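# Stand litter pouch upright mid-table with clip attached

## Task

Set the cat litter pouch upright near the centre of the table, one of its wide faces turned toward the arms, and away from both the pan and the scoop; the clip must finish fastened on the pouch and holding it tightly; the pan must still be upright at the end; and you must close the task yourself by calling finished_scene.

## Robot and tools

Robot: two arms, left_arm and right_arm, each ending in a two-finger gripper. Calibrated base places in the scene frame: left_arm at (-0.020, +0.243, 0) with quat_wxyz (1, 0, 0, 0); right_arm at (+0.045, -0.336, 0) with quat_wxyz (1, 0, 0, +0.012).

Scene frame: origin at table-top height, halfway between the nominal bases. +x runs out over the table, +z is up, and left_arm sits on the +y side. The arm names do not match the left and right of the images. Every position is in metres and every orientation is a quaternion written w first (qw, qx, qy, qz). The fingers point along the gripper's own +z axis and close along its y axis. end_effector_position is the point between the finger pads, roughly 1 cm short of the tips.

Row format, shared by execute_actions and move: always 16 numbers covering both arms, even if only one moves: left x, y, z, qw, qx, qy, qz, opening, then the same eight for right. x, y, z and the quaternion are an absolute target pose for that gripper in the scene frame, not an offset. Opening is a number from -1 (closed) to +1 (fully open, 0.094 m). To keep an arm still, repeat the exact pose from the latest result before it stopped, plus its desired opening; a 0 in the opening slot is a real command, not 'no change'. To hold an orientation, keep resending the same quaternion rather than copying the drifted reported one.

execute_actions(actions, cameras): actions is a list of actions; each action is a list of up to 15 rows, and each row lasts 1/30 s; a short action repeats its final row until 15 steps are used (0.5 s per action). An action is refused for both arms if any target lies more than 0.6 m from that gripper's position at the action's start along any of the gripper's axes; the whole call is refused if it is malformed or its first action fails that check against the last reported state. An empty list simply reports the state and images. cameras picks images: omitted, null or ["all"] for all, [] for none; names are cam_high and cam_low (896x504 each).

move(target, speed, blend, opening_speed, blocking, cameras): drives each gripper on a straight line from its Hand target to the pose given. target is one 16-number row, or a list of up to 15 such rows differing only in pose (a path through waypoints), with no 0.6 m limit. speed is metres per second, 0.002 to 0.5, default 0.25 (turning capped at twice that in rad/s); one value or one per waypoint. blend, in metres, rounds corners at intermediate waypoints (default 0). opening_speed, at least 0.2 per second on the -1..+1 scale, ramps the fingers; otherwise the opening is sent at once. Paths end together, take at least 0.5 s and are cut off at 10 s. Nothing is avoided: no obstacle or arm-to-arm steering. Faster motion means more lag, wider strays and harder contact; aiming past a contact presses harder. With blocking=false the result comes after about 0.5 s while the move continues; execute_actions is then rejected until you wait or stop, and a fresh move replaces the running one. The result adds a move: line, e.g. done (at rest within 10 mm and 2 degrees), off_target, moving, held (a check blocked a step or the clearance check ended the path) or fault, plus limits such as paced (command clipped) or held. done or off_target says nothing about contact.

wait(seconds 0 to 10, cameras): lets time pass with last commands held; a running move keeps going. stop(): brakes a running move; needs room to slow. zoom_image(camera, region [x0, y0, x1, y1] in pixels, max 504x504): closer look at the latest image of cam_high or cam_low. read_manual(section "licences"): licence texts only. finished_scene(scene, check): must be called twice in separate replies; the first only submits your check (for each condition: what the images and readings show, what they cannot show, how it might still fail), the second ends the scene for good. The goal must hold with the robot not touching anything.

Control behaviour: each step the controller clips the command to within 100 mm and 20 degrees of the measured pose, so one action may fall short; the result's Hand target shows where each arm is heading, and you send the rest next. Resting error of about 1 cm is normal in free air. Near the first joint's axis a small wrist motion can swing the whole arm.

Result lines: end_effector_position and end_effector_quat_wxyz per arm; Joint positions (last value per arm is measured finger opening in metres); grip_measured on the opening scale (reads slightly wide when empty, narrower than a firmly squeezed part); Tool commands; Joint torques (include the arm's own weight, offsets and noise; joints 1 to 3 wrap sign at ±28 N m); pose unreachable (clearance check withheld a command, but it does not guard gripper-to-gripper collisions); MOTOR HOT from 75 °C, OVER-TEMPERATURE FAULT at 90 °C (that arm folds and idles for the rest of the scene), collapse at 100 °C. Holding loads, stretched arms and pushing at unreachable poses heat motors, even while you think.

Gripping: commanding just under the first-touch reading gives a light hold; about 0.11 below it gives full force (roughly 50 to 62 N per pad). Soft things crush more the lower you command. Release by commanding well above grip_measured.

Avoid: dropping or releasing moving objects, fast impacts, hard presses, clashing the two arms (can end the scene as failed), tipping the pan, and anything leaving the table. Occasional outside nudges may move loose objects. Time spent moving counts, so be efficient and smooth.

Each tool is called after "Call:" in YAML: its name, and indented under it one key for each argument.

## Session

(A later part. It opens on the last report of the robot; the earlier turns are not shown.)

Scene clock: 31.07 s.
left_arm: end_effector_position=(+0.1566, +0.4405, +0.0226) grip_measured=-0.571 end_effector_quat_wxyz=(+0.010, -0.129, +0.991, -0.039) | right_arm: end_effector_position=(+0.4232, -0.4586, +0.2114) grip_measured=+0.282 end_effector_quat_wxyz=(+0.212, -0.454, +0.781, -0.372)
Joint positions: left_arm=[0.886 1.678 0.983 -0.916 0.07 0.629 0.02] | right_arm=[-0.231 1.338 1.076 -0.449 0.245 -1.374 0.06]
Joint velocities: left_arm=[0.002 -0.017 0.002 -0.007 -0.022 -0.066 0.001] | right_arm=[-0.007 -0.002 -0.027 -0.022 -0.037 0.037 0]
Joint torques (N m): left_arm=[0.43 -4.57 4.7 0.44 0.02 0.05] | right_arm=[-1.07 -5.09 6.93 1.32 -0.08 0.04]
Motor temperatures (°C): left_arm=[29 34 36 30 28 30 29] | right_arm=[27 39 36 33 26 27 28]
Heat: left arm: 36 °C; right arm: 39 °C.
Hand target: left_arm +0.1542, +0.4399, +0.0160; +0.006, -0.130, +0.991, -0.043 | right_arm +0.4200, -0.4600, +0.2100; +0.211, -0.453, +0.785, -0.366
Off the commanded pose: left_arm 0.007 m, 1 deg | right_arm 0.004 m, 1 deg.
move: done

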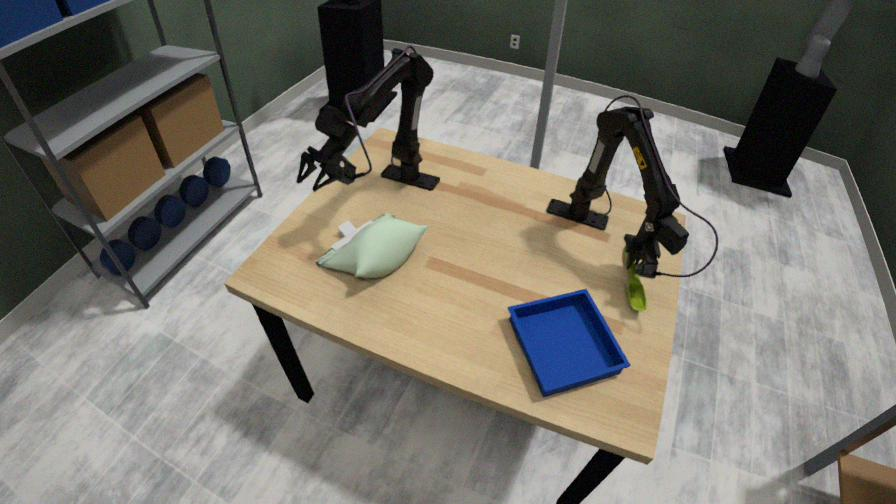

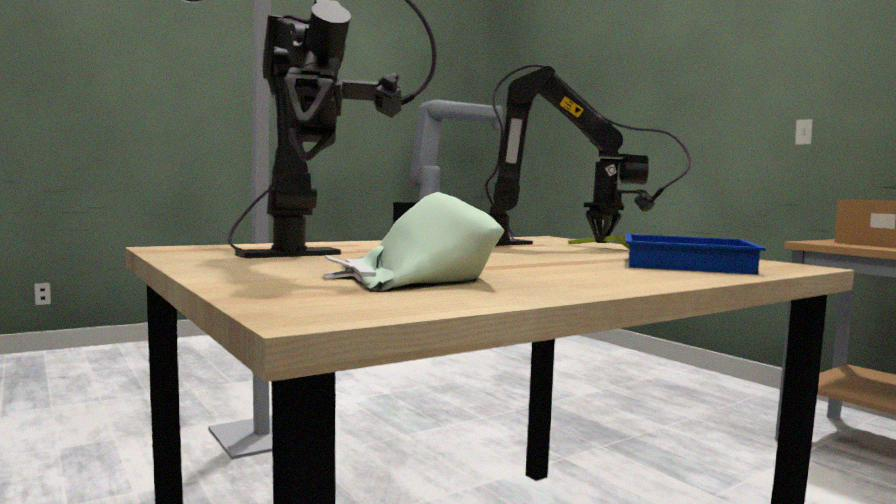

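Call:
move:
  target: [0.1545, 0.440, 0.016, 0.00569, -0.13040, 0.99050, -0.04325, -0.35, 0.42, -0.46, 0.21, 0.2113, -0.4532, 0.7849, -0.3660, 0.28]
  speed: 0.05
  opening_speed: 0.4

Call:
move:
  target:
    - [0.1545, 0.440, 0.03, 0.00569, -0.13040, 0.99050, -0.04325, 0.3, 0.42, -0.46, 0.21, 0.2113, -0.4532, 0.7849, -0.3660, 0.28]
    - [0.1545, 0.440, 0.14, 0.00569, -0.13040, 0.99050, -0.04325, 0.3, 0.42, -0.46, 0.21, 0.2113, -0.4532, 0.7849, -0.3660, 0.28]
  speed: [0.03, 0.12]

Call:
zoom_image:
  camera: "cam_high"
  region: [560, 180, 720, 340]

Scene clock: 32.57 s.
left_arm: end_effector_position=(+0.1567, +0.4406, +0.0221) grip_measured=-0.351 end_effector_quat_wxyz=(+0.010, -0.129, +0.991, -0.039) | right_arm: end_effector_position=(+0.4232, -0.4586, +0.2114) grip_measured=+0.282 end_effector_quat_wxyz=(+0.212, -0.454, +0.781, -0.372)
Joint positions: left_arm=[0.886 1.68 0.983 -0.914 0.07 0.629 0.03] | right_arm=[-0.231 1.338 1.076 -0.449 0.245 -1.374 0.06]
Joint velocities: left_arm=[-0.007 -0.017 -0.007 0.037 0.037 -0.007 0.001] | right_arm=[-0.002 -0.007 -0.002 0.007 -0.066 0.007 0.001]
Joint torques (N m): left_arm=[0.4 -4.89 4.68 0.44 0.01 0.06] | right_arm=[-1.01 -5.27 7.15 1.38 -0.08 0.04]
Motor temperatures (°C): left_arm=[29 34 36 30 28 30 29] | right_arm=[27 38 36 34 26 27 28]
Heat: left arm: 36 °C; right arm: 38 °C.
Hand target: left_arm +0.1544, +0.4399, +0.0162; +0.006, -0.130, +0.990, -0.043 | right_arm +0.4200, -0.4600, +0.2100; +0.211, -0.453, +0.785, -0.366
Off the commanded pose: left_arm 0.007 m, 1 deg | right_arm 0.004 m, 1 deg.
move: done

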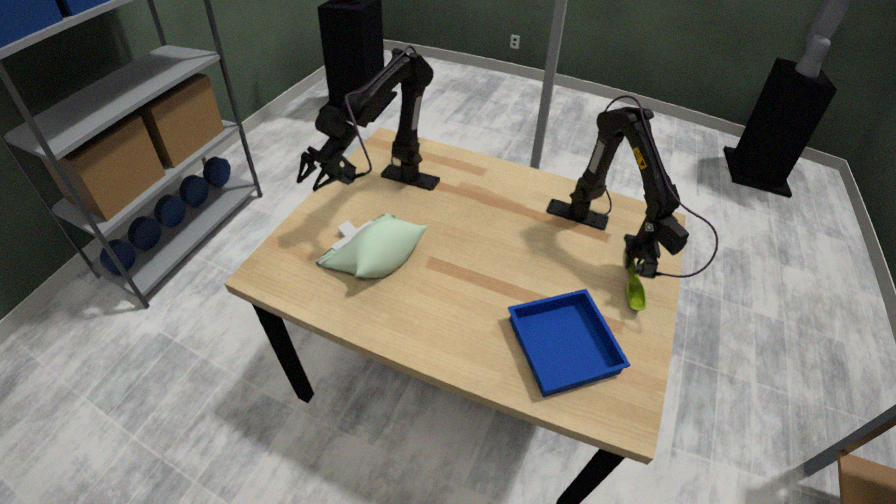

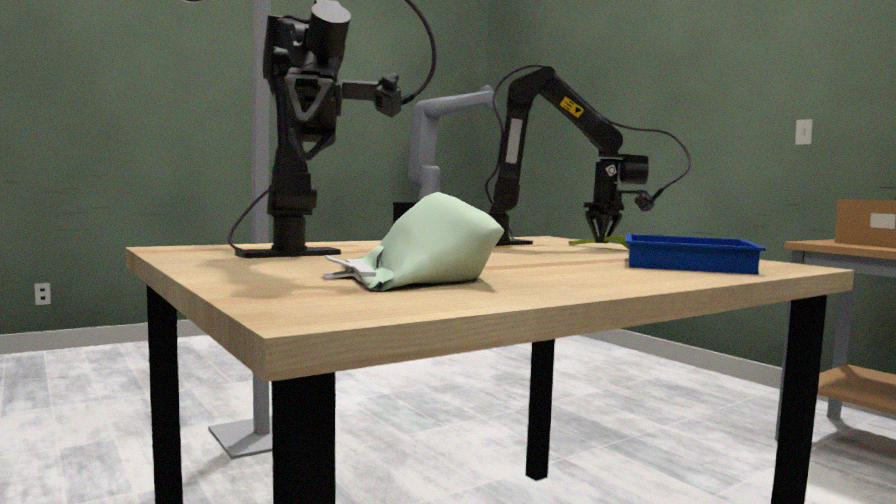

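Scene clock: 34.77 s.
left_arm: end_effector_position=(+0.1550, +0.4385, +0.1301) grip_measured=+0.299 end_effector_quat_wxyz=(-0.005, -0.130, +0.990, -0.053) | right_arm: end_effector_position=(+0.4232, -0.4586, +0.2114) grip_measured=+0.282 end_effector_quat_wxyz=(+0.212, -0.454, +0.781, -0.372)
Joint positions: left_arm=[0.886 1.609 1.349 -1.39 0.07 0.629 0.061] | right_arm=[-0.231 1.338 1.076 -0.449 0.245 -1.374 0.06]
Joint velocities: left_arm=[-0.007 -0.017 0.007 -0.007 -0.081 -0.022 -0.002] | right_arm=[-0.002 0.002 -0.017 -0.022 0.007 0.066 0]
Joint torques (N m): left_arm=[0.28 -7.16 7.76 0.2 0.05 0.01] | right_arm=[-1.13 -5.09 7.17 1.37 -0.1 -0.04]
Motor temperatures (°C): left_arm=[29 34 36 30 28 30 29] | right_arm=[27 38 36 34 26 27 28]
Heat: left arm: 36 °C; right arm: 38 °C.
Hand target: left_arm +0.1553, +0.4409, +0.1398; +0.006, -0.130, +0.990, -0.043 | right_arm +0.4200, -0.4600, +0.2100; +0.211, -0.453, +0.785, -0.366
Off the commanded pose: left_arm 0.010 m, 2 deg | right_arm 0.004 m, 1 deg.
move: done

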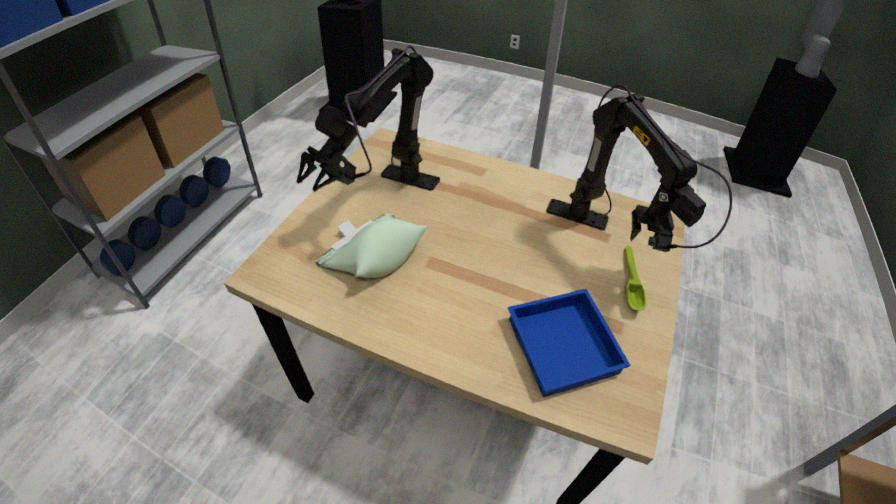

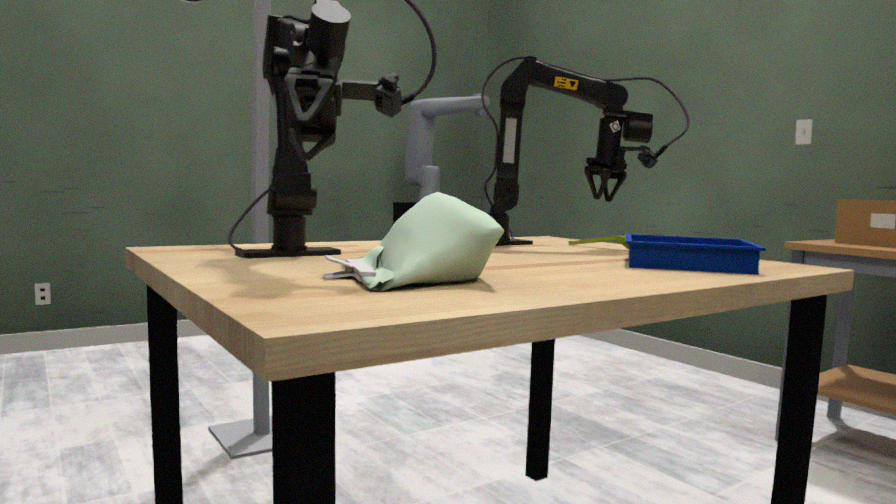

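Scaled by 3.150.

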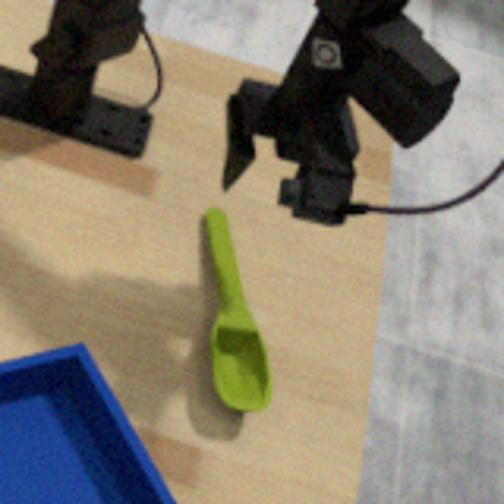

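Call:
zoom_image:
  camera: "cam_high"
  region: [310, 200, 440, 290]

Call:
zoom_image:
  camera: "cam_low"
  region: [310, 185, 520, 305]

Scaled by 3.877.

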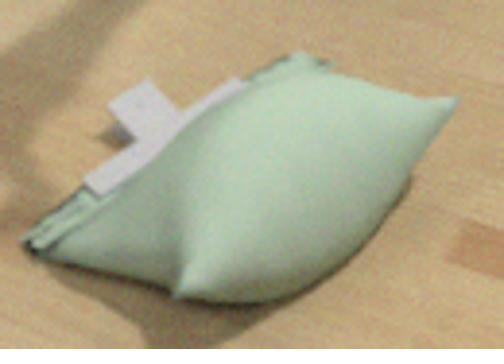

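Scaled by 2.400.

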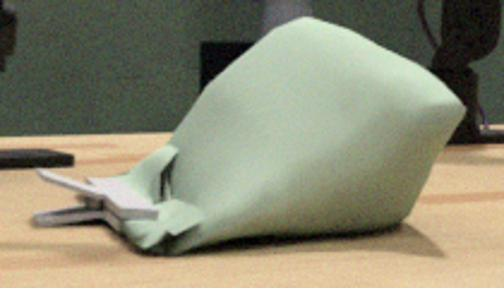

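Call:
move:
  target:
    - [0.25, 0.20, 0.165, 0.07783, -0.24684, 0.92122, -0.29046, 0.35, 0.42, -0.46, 0.21, 0.2113, -0.4532, 0.7849, -0.3660, 0.28]
    - [0.2616, -0.0968, 0.118, 0.19617, -0.28017, 0.76976, -0.53899, 0.35, 0.42, -0.46, 0.21, 0.2113, -0.4532, 0.7849, -0.3660, 0.28]
  speed: [0.25, 0.2]
  blend: 0.05

Call:
zoom_image:
  camera: "cam_high"
  region: [370, 160, 510, 280]

Call:
zoom_image:
  camera: "cam_low"
  region: [380, 130, 560, 280]

Scene clock: 44.80 s.
left_arm: end_effector_position=(+0.2558, -0.0943, +0.1194) grip_measured=+0.349 end_effector_quat_wxyz=(+0.182, -0.272, +0.782, -0.530) | right_arm: end_effector_position=(+0.4232, -0.4586, +0.2114) grip_measured=+0.282 end_effector_quat_wxyz=(+0.212, -0.454, +0.781, -0.372)
Joint positions: left_arm=[-0.877 1.566 0.583 0.6 0.026 -1.564 0.063] | right_arm=[-0.231 1.338 1.076 -0.449 0.245 -1.374 0.06]
Joint velocities: left_arm=[0.002 0.002 0.002 -0.037 0.022 -0.051 -0.001] | right_arm=[-0.002 0.002 0.012 -0.051 -0.051 0.007 0]
Joint torques (N m): left_arm=[-0.38 -4.55 5.57 2.16 -0.1 0.03] | right_arm=[-1.07 -5.14 7.23 1.29 -0.06 0.03]
Motor temperatures (°C): left_arm=[29 33 37 31 28 30 28] | right_arm=[27 38 37 34 26 27 28]
Heat: left arm: 37 °C; right arm: 38 °C.
Hand target: left_arm +0.2543, -0.0932, +0.1122; +0.184, -0.273, +0.786, -0.523 | right_arm +0.4200, -0.4600, +0.2100; +0.211, -0.453, +0.785, -0.366
Off the commanded pose: left_arm 0.007 m, 3 deg | right_arm 0.004 m, 1 deg.
move: off_target (left_arm)

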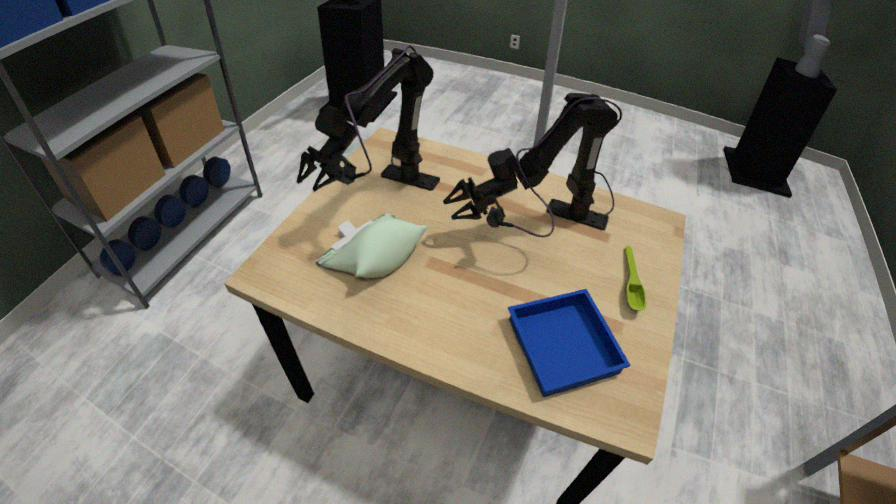

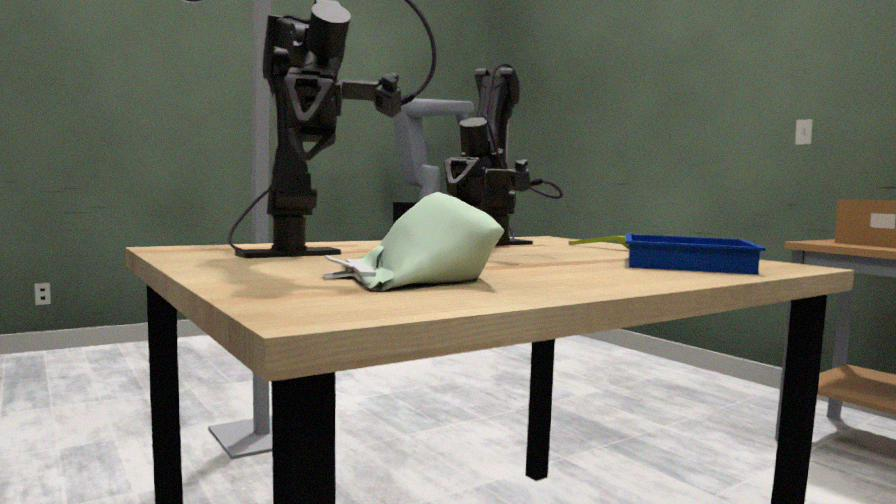

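Scaled by 3.600.

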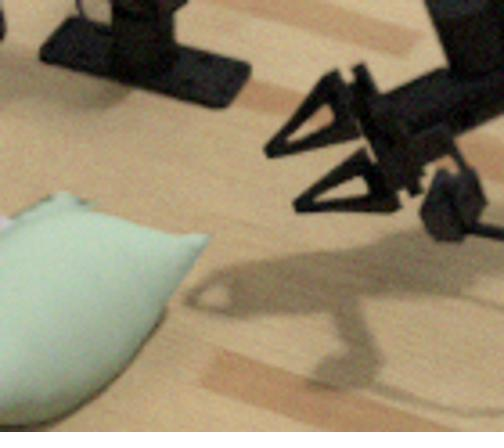

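Scaled by 2.800.

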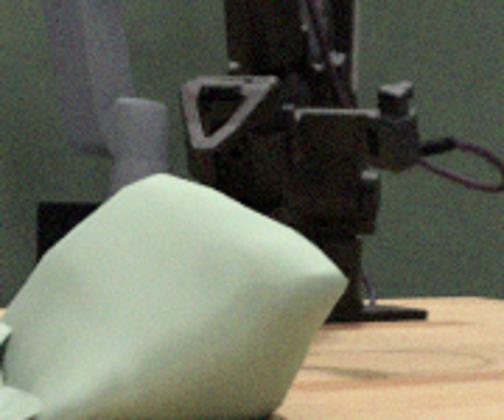

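Call:
move:
  target: [0.288, -0.127, 0.100, 0.19617, -0.28017, 0.76976, -0.53899, 0.35, 0.42, -0.46, 0.21, 0.2113, -0.4532, 0.7849, -0.3660, 0.28]
  speed: 0.08

Call:
zoom_image:
  camera: "cam_high"
  region: [390, 170, 490, 260]

Call:
zoom_image:
  camera: "cam_low"
  region: [380, 130, 560, 280]

Scene clock: 46.50 s.
left_arm: end_effector_position=(+0.2839, -0.1215, +0.0957) grip_measured=+0.349 end_effector_quat_wxyz=(+0.191, -0.282, +0.774, -0.535) | right_arm: end_effector_position=(+0.4231, -0.4586, +0.2113) grip_measured=+0.282 end_effector_quat_wxyz=(+0.212, -0.454, +0.781, -0.372)
Joint positions: left_arm=[-0.877 1.793 0.688 0.742 0.002 -1.577 0.063] | right_arm=[-0.231 1.338 1.076 -0.449 0.245 -1.374 0.06]
Joint velocities: left_arm=[0.002 0.007 -0.012 -0.037 -0.007 0.007 0] | right_arm=[0.002 0.002 0.027 -0.066 -0.007 0.007 -0.001]
Joint torques (N m): left_arm=[-0.53 -5.97 7.8 2.08 -0.12 0.03] | right_arm=[-1.06 -5.14 7.16 1.35 -0.07 0.01]
Motor temperatures (°C): left_arm=[29 33 37 31 28 30 28] | right_arm=[27 38 37 34 26 27 28]
Heat: left arm: 37 °C; right arm: 38 °C.
Hand target: left_arm +0.2876, -0.1270, +0.0995; +0.196, -0.280, +0.770, -0.539 | right_arm +0.4200, -0.4599, +0.2099; +0.211, -0.453, +0.785, -0.366
Off the commanded pose: left_arm 0.008 m, 1 deg | right_arm 0.004 m, 1 deg.
move: done

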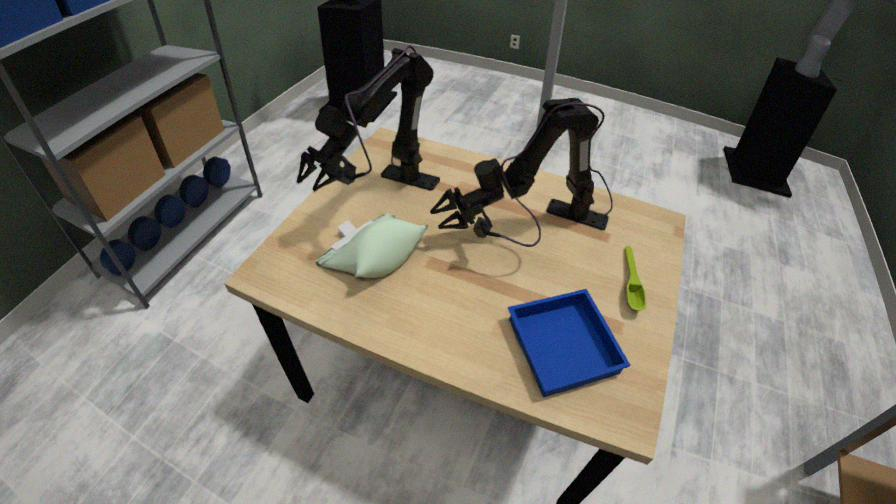

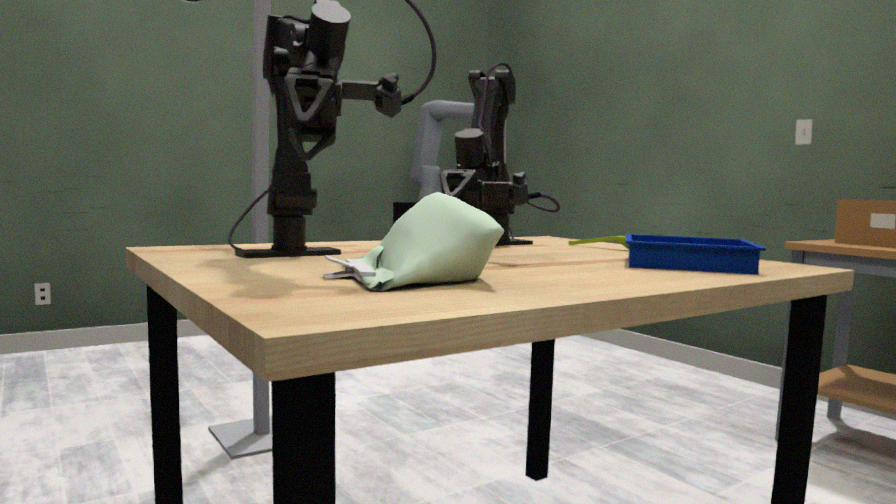

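Scaled by 5.040.

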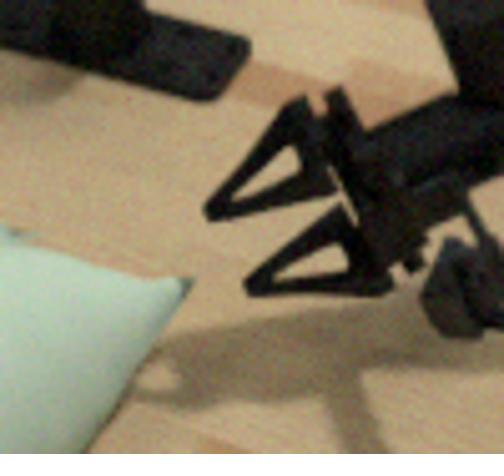

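Scaled by 2.800.

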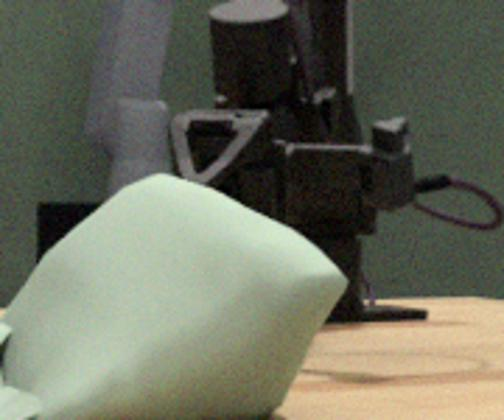

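Call:
move:
  target:
    - [0.312, -0.140, 0.094, 0.19617, -0.28017, 0.76976, -0.53899, 0.35, 0.42, -0.46, 0.21, 0.2113, -0.4532, 0.7849, -0.3660, 0.28]
    - [0.331, -0.156, 0.088, 0.19617, -0.28017, 0.76976, -0.53899, 0.35, 0.42, -0.46, 0.21, 0.2113, -0.4532, 0.7849, -0.3660, 0.28]
  speed: [0.06, 0.04]

Call:
zoom_image:
  camera: "cam_high"
  region: [390, 170, 490, 260]

Scene clock: 48.60 s.
left_arm: end_effector_position=(+0.3255, -0.1540, +0.0897) grip_measured=+0.349 end_effector_quat_wxyz=(+0.194, -0.284, +0.766, -0.543) | right_arm: end_effector_position=(+0.4231, -0.4586, +0.2113) grip_measured=+0.282 end_effector_quat_wxyz=(+0.212, -0.454, +0.781, -0.372)
Joint positions: left_arm=[-0.848 1.975 0.892 0.741 0.024 -1.574 0.063] | right_arm=[-0.231 1.338 1.076 -0.449 0.245 -1.374 0.06]
Joint velocities: left_arm=[0.012 0.002 -0.002 0.066 0.007 -0.007 0] | right_arm=[-0.002 -0.012 0.017 -0.037 -0.007 0.007 0.001]
Joint torques (N m): left_arm=[0.58 -7.62 7.95 1.96 0.07 0.16] | right_arm=[-1.25 -5.01 7.2 1.37 -0.1 0.05]
Motor temperatures (°C): left_arm=[29 33 37 32 28 30 28] | right_arm=[27 38 37 34 26 27 28]
Heat: left arm: 37 °C; right arm: 38 °C.
Hand target: left_arm +0.3306, -0.1561, +0.0873; +0.196, -0.280, +0.770, -0.539 | right_arm +0.4200, -0.4600, +0.2100; +0.211, -0.453, +0.785, -0.366
Off the commanded pose: left_arm 0.006 m, 1 deg | right_arm 0.004 m, 1 deg.
move: done

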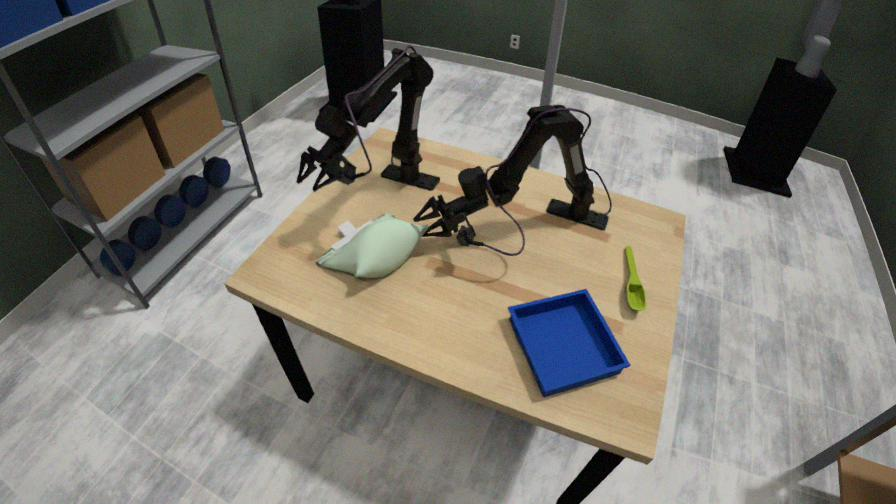

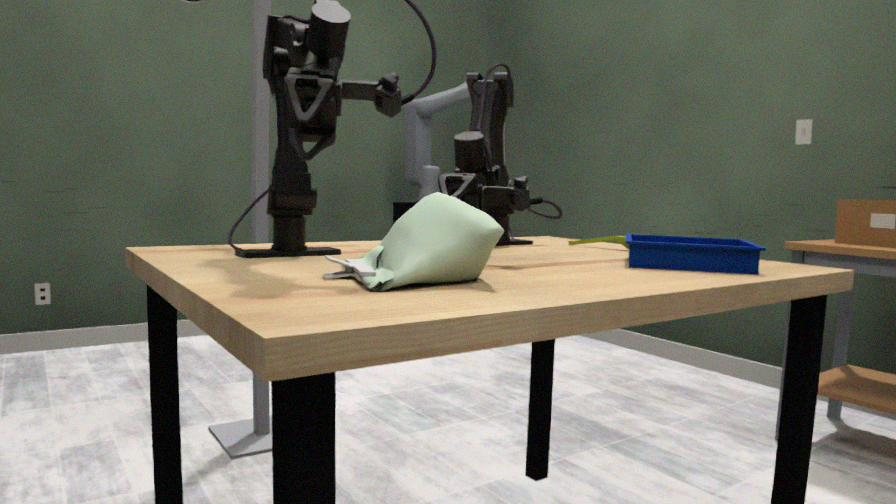

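Scaled by 5.040.

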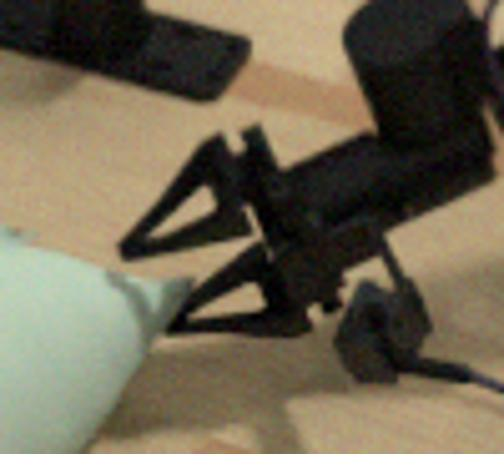

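Call:
move:
  target: [0.331, -0.156, 0.0875, 0.19617, -0.28017, 0.76976, -0.53899, -0.5, 0.42, -0.46, 0.21, 0.2113, -0.4532, 0.7849, -0.3660, 0.28]
  speed: 0.05
  opening_speed: 0.7

Call:
zoom_image:
  camera: "cam_high"
  region: [390, 170, 490, 260]

Scene clock: 50.30 s.
left_arm: end_effector_position=(+0.3240, -0.1517, +0.0815) grip_measured=-0.498 end_effector_quat_wxyz=(+0.189, -0.287, +0.775, -0.530) | right_arm: end_effector_position=(+0.4231, -0.4586, +0.2113) grip_measured=+0.282 end_effector_quat_wxyz=(+0.212, -0.454, +0.781, -0.372)
Joint positions: left_arm=[-0.847 1.977 0.892 0.71 0.025 -1.573 0.024] | right_arm=[-0.231 1.338 1.076 -0.449 0.245 -1.374 0.06]
Joint velocities: left_arm=[0.012 0.012 -0.002 -0.051 -0.007 -0.022 0] | right_arm=[-0.007 -0.012 -0.002 -0.007 -0.066 -0.037 0]
Joint torques (N m): left_arm=[0.44 -7.56 7.88 2.18 0.03 0.15] | right_arm=[-1.01 -5.12 7.12 1.35 -0.1 0.04]
Motor temperatures (°C): left_arm=[29 33 37 32 28 30 28] | right_arm=[27 37 37 34 26 27 28]
Heat: left arm: 37 °C; right arm: 37 °C.
Hand target: left_arm +0.3307, -0.1557, +0.0876; +0.196, -0.280, +0.770, -0.539 | right_arm +0.4200, -0.4600, +0.2100; +0.211, -0.453, +0.785, -0.366
Off the commanded pose: left_arm 0.010 m, 2 deg | right_arm 0.004 m, 1 deg.
move: done

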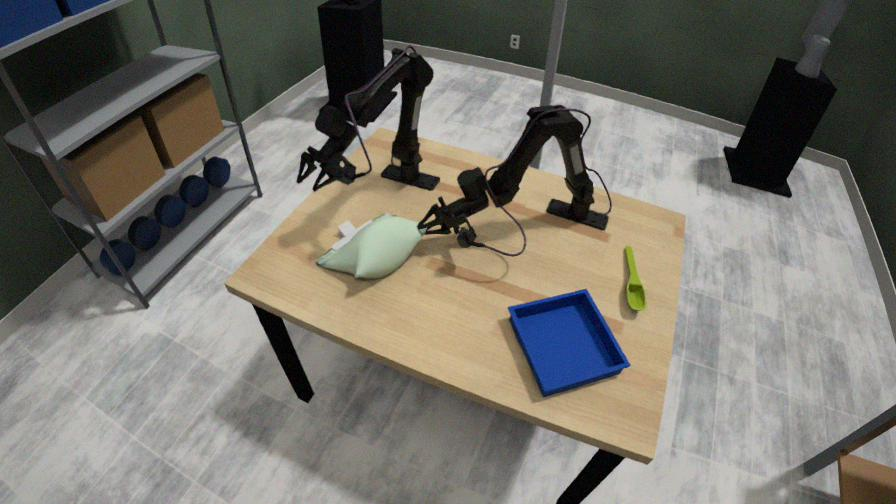

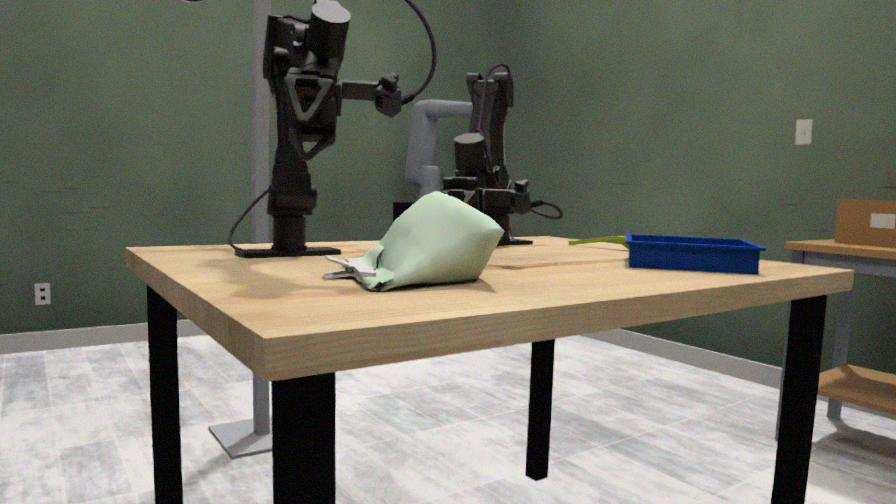

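Scaled by 5.040.

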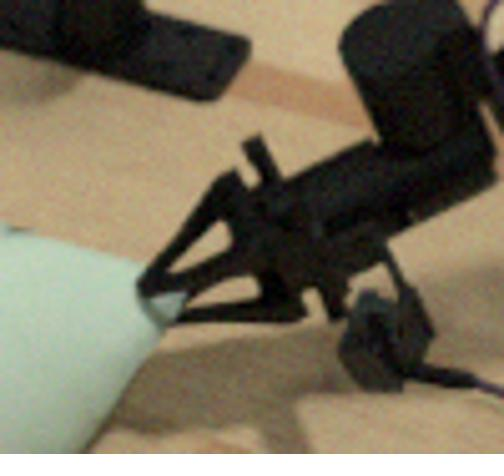

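Call:
move:
  target: [0.331, -0.156, 0.0875, 0.19617, -0.28017, 0.76976, -0.53899, -0.95, 0.42, -0.46, 0.21, 0.2113, -0.4532, 0.7849, -0.3660, 0.28]
  speed: 0.05
  opening_speed: 0.4

Call:
zoom_image:
  camera: "cam_high"
  region: [390, 170, 490, 260]

Scene clock: 51.73 s.
left_arm: end_effector_position=(+0.3234, -0.1510, +0.0776) grip_measured=-0.945 end_effector_quat_wxyz=(+0.187, -0.288, +0.778, -0.526) | right_arm: end_effector_position=(+0.4231, -0.4586, +0.2113) grip_measured=+0.282 end_effector_quat_wxyz=(+0.212, -0.454, +0.781, -0.372)
Joint positions: left_arm=[-0.847 1.981 0.892 0.703 0.025 -1.573 0.003] | right_arm=[-0.231 1.338 1.076 -0.449 0.245 -1.374 0.06]
Joint velocities: left_arm=[-0.012 0.002 0.012 0.022 0.037 -0.066 0] | right_arm=[-0.007 0.007 -0.017 -0.007 0.007 0.022 0]
Joint torques (N m): left_arm=[0.53 -7.99 7.9 2.28 0.03 0.15] | right_arm=[-0.92 -5.19 6.89 1.37 -0.11 -0.03]
Motor temperatures (°C): left_arm=[29 34 37 32 28 30 28] | right_arm=[27 37 37 35 26 27 28]
Heat: left arm: 37 °C; right arm: 37 °C.
Hand target: left_arm +0.3307, -0.1558, +0.0875; +0.196, -0.280, +0.770, -0.539 | right_arm +0.4200, -0.4600, +0.2100; +0.211, -0.453, +0.785, -0.366
Off the commanded pose: left_arm 0.013 m, 2 deg | right_arm 0.004 m, 1 deg.
move: off_target (left_arm)

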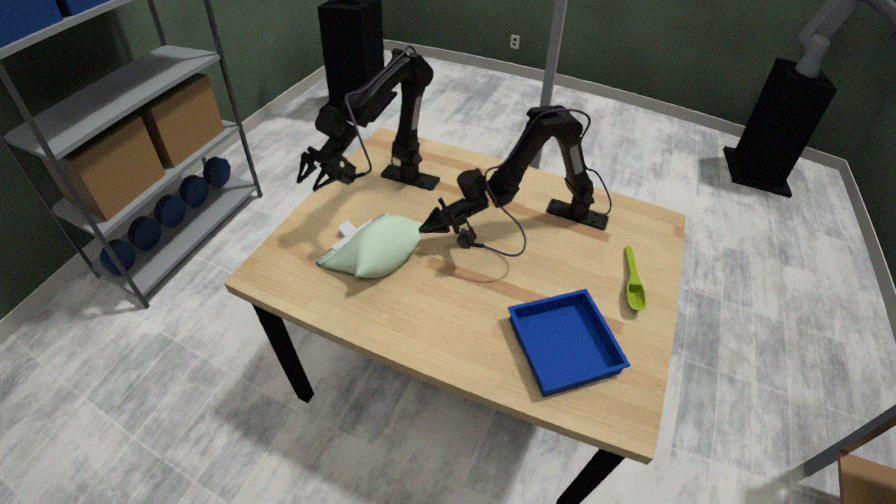

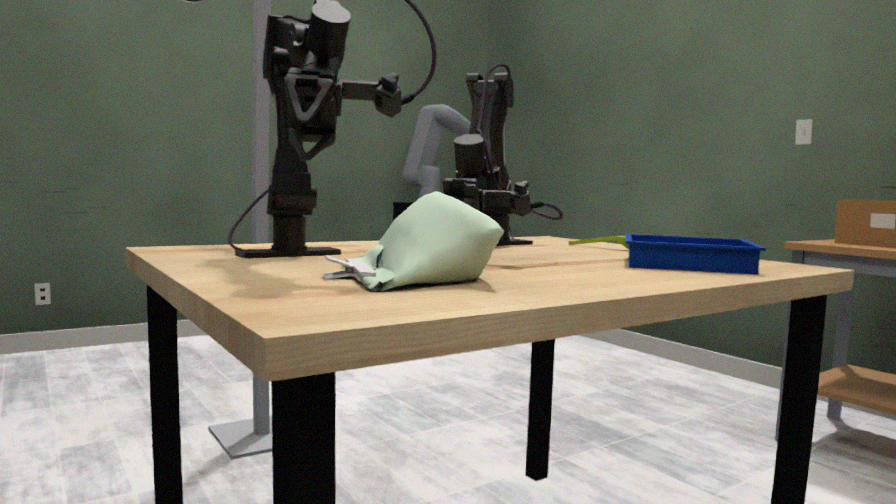

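Scaled by 5.040.

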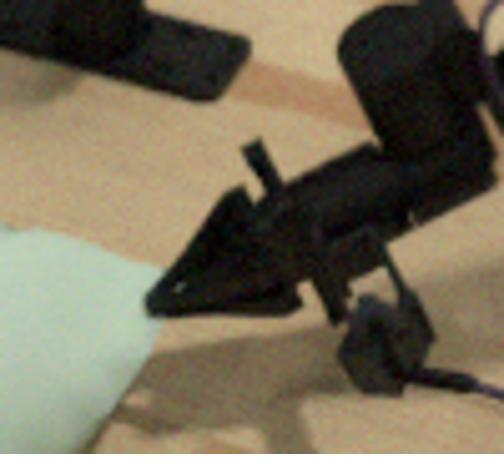

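Call:
move:
  target:
    - [0.331, -0.156, 0.098, 0.19617, -0.28017, 0.76976, -0.53899, -1.0, 0.42, -0.46, 0.21, 0.2113, -0.4532, 0.7849, -0.3660, 0.28]
    - [0.420, -0.104, 0.100, 0.17248, -0.24632, 0.78124, -0.54703, -1.0, 0.42, -0.46, 0.21, 0.2113, -0.4532, 0.7849, -0.3660, 0.28]
  speed: [0.05, 0.06]

Scene clock: 54.67 s.
left_arm: end_effector_position=(+0.3953, -0.1113, +0.0860) grip_measured=-0.990 end_effector_quat_wxyz=(+0.128, -0.247, +0.793, -0.541) | right_arm: end_effector_position=(+0.4231, -0.4586, +0.2113) grip_measured=+0.282 end_effector_quat_wxyz=(+0.212, -0.454, +0.781, -0.372)
Joint positions: left_arm=[-0.572 2.052 1.077 0.544 0.427 -1.452 0] | right_arm=[-0.231 1.338 1.076 -0.449 0.245 -1.374 0.06]
Joint velocities: left_arm=[-0.012 -0.022 0.007 0.007 -0.007 -0.066 0.001] | right_arm=[0.007 -0.012 0.012 -0.037 -0.007 0.066 0]
Joint torques (N m): left_arm=[1.83 -9.03 9.42 2.24 -0.36 0.17] | right_arm=[-1.18 -5.16 7.12 1.37 -0.09 0.05]
Motor temperatures (°C): left_arm=[29 34 38 33 28 30 28] | right_arm=[27 37 37 35 26 27 28]
Heat: left arm: 38 °C; right arm: 37 °C.
Hand target: left_arm +0.4185, -0.1041, +0.1008; +0.169, -0.248, +0.780, -0.549 | right_arm +0.4200, -0.4600, +0.2100; +0.211, -0.453, +0.785, -0.366
Off the commanded pose: left_arm 0.029 m, 5 deg | right_arm 0.004 m, 1 deg.
move: off_target (left_arm)

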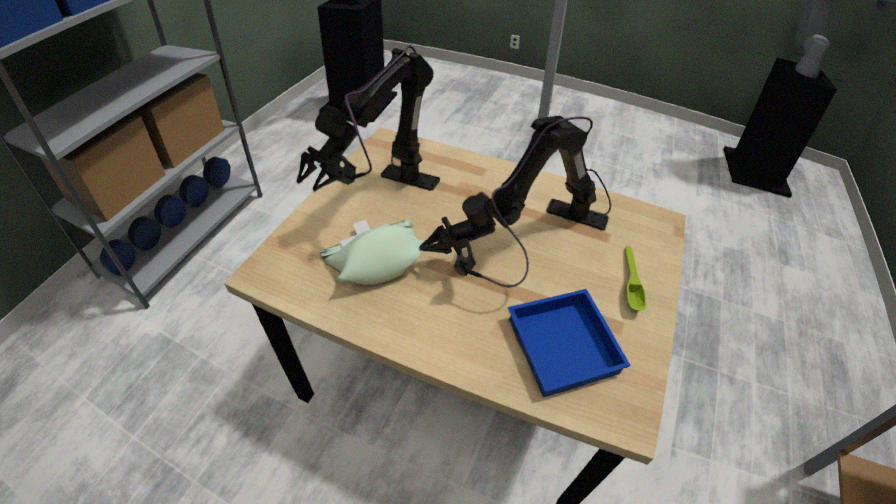

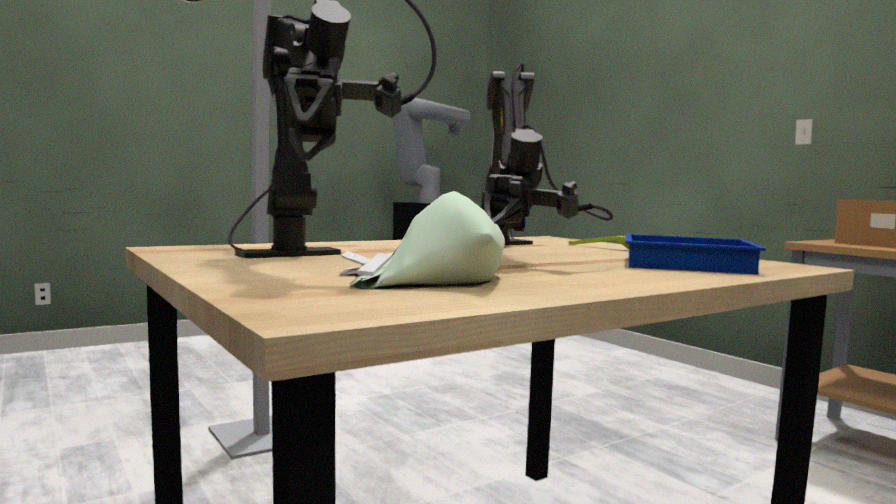

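Call:
zoom_image:
  camera: "cam_high"
  region: [310, 180, 480, 300]

Scaled by 2.965.

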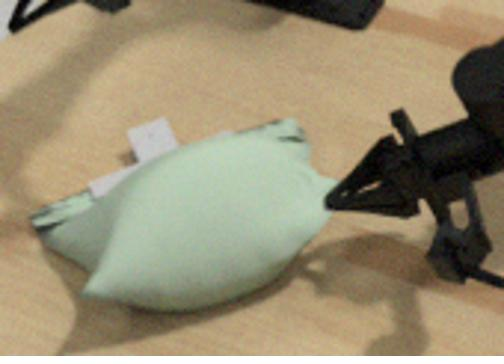

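Call:
move:
  target: [0.510, -0.072, 0.105, 0.14845, -0.21202, 0.79125, -0.55404, -1.0, 0.42, -0.46, 0.21, 0.2113, -0.4532, 0.7849, -0.3660, 0.28]
  speed: 0.06

Call:
zoom_image:
  camera: "cam_high"
  region: [310, 180, 480, 300]

Scene clock: 57.13 s.
left_arm: end_effector_position=(+0.4777, -0.0869, +0.0868) grip_measured=-0.990 end_effector_quat_wxyz=(+0.090, -0.213, +0.804, -0.548) | right_arm: end_effector_position=(+0.4231, -0.4586, +0.2113) grip_measured=+0.282 end_effector_quat_wxyz=(+0.212, -0.454, +0.781, -0.372)
Joint positions: left_arm=[-0.397 2.267 1.479 0.273 0.683 -1.324 0] | right_arm=[-0.231 1.338 1.076 -0.449 0.245 -1.374 0.06]
Joint velocities: left_arm=[0.027 -0.017 -0.002 0.007 0.007 -0.066 -0.001] | right_arm=[-0.002 0.002 -0.007 0.051 -0.007 -0.022 -0.001]
Joint torques (N m): left_arm=[2.4 -11.21 10.54 2.32 -0.37 0.23] | right_arm=[-1.25 -5.24 7.31 1.34 -0.1 0.01]
Motor temperatures (°C): left_arm=[29 35 38 34 28 30 28] | right_arm=[27 37 37 35 26 27 28]
Heat: left arm: 38 °C; right arm: 37 °C.
Hand target: left_arm +0.5074, -0.0712, +0.1058; +0.147, -0.213, +0.790, -0.556 | right_arm +0.4200, -0.4600, +0.2100; +0.211, -0.453, +0.785, -0.366
Off the commanded pose: left_arm 0.040 m, 7 deg | right_arm 0.004 m, 1 deg.
move: off_target (left_arm)

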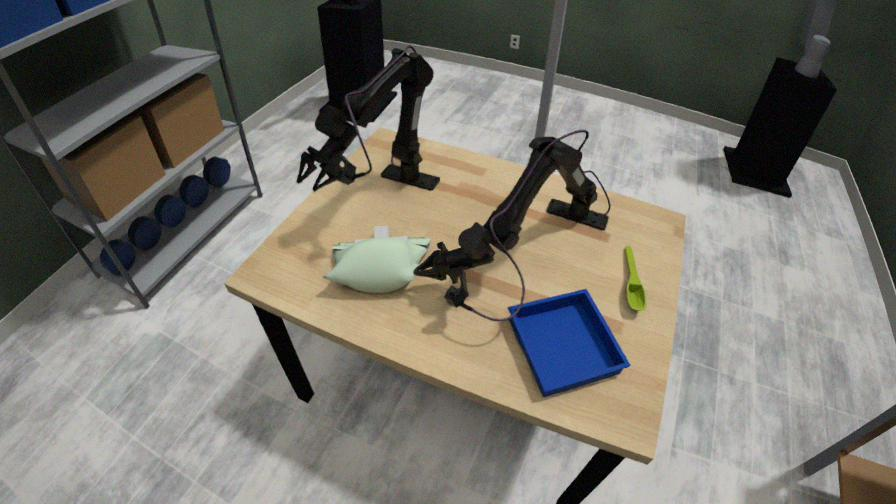

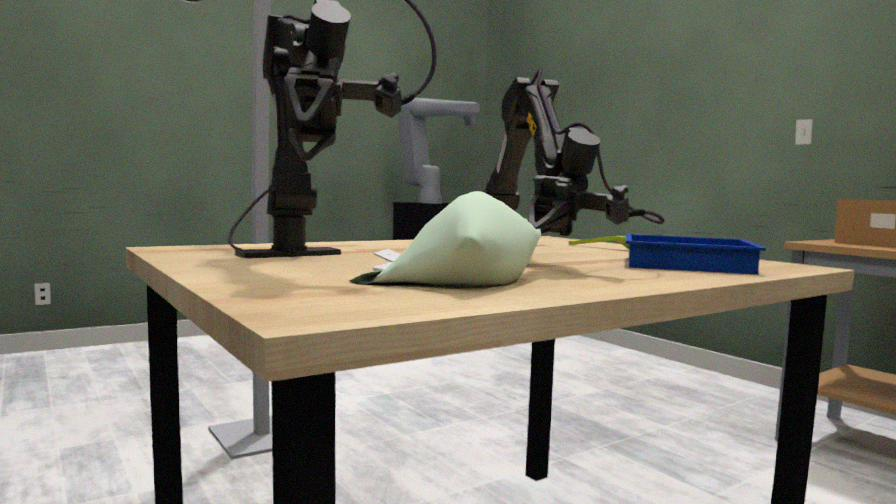

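Scaled by 2.965.

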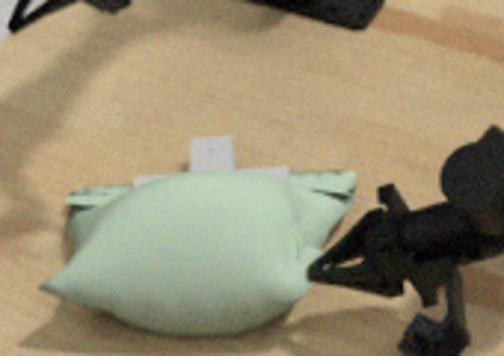

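Call:
move:
  target:
    - [0.478, -0.087, 0.088, 0.14845, -0.21202, 0.79125, -0.55404, -0.3, 0.42, -0.46, 0.21, 0.2113, -0.4532, 0.7849, -0.3660, 0.28]
  speed: 0.06
  opening_speed: 0.5

Call:
zoom_image:
  camera: "cam_high"
  region: [310, 180, 480, 300]

Scene clock: 63.83 s.
left_arm: end_effector_position=(+0.4868, -0.0850, +0.0890) grip_measured=-0.302 end_effector_quat_wxyz=(+0.157, -0.209, +0.785, -0.562) | right_arm: end_effector_position=(+0.4231, -0.4586, +0.2113) grip_measured=+0.282 end_effector_quat_wxyz=(+0.212, -0.454, +0.781, -0.372)
Joint positions: left_arm=[-0.41 2.267 1.4 0.473 0.59 -1.331 0.033] | right_arm=[-0.231 1.338 1.076 -0.449 0.245 -1.374 0.06]
Joint velocities: left_arm=[0.007 0.012 -0.017 0.037 0.022 0.051 0] | right_arm=[0.012 -0.002 -0.007 -0.081 0.007 -0.051 0.001]
Joint torques (N m): left_arm=[-0.83 -13.42 5.04 1.62 0.07 0.05] | right_arm=[-1.32 -5.07 6.91 1.37 -0.07 0.07]
Motor temperatures (°C): left_arm=[29 37 39 35 28 30 28] | right_arm=[27 37 38 35 26 27 28]
Heat: left arm: 39 °C; right arm: 38 °C.
Hand target: left_arm +0.4785, -0.0872, +0.0875; +0.149, -0.211, +0.791, -0.554 | right_arm +0.4200, -0.4600, +0.2100; +0.211, -0.453, +0.785, -0.366
Off the commanded pose: left_arm 0.009 m, 2 deg | right_arm 0.004 m, 1 deg.
move: done

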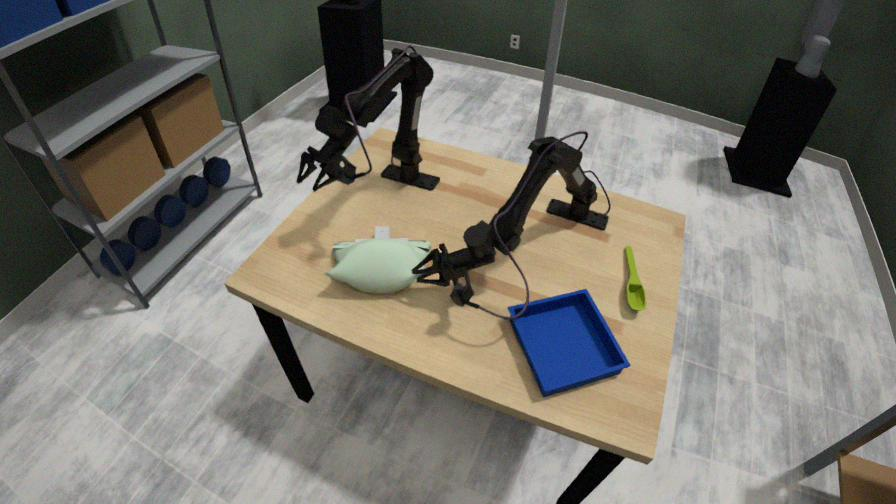

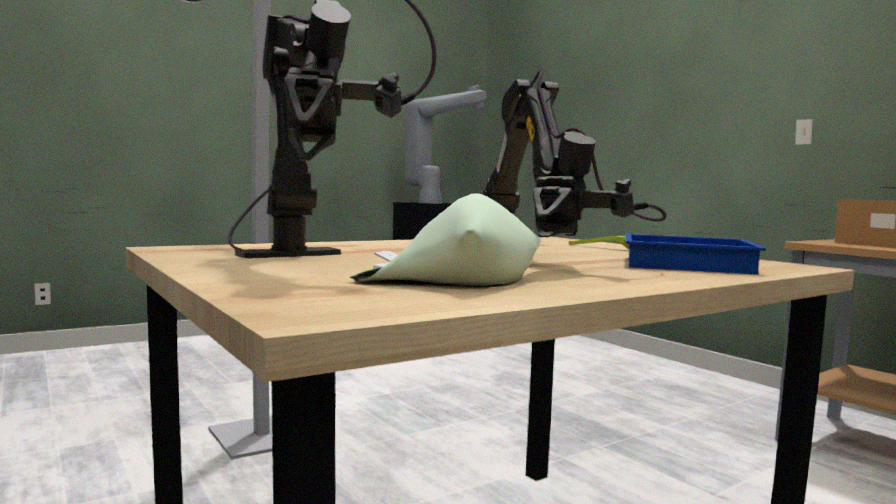

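Scaled by 2.965.

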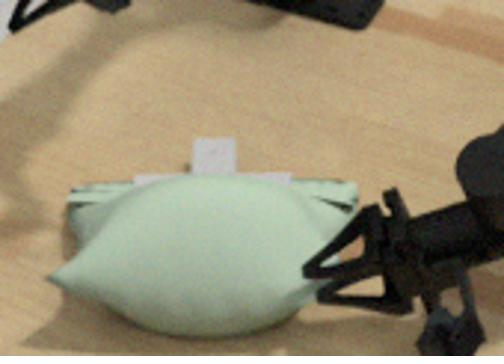

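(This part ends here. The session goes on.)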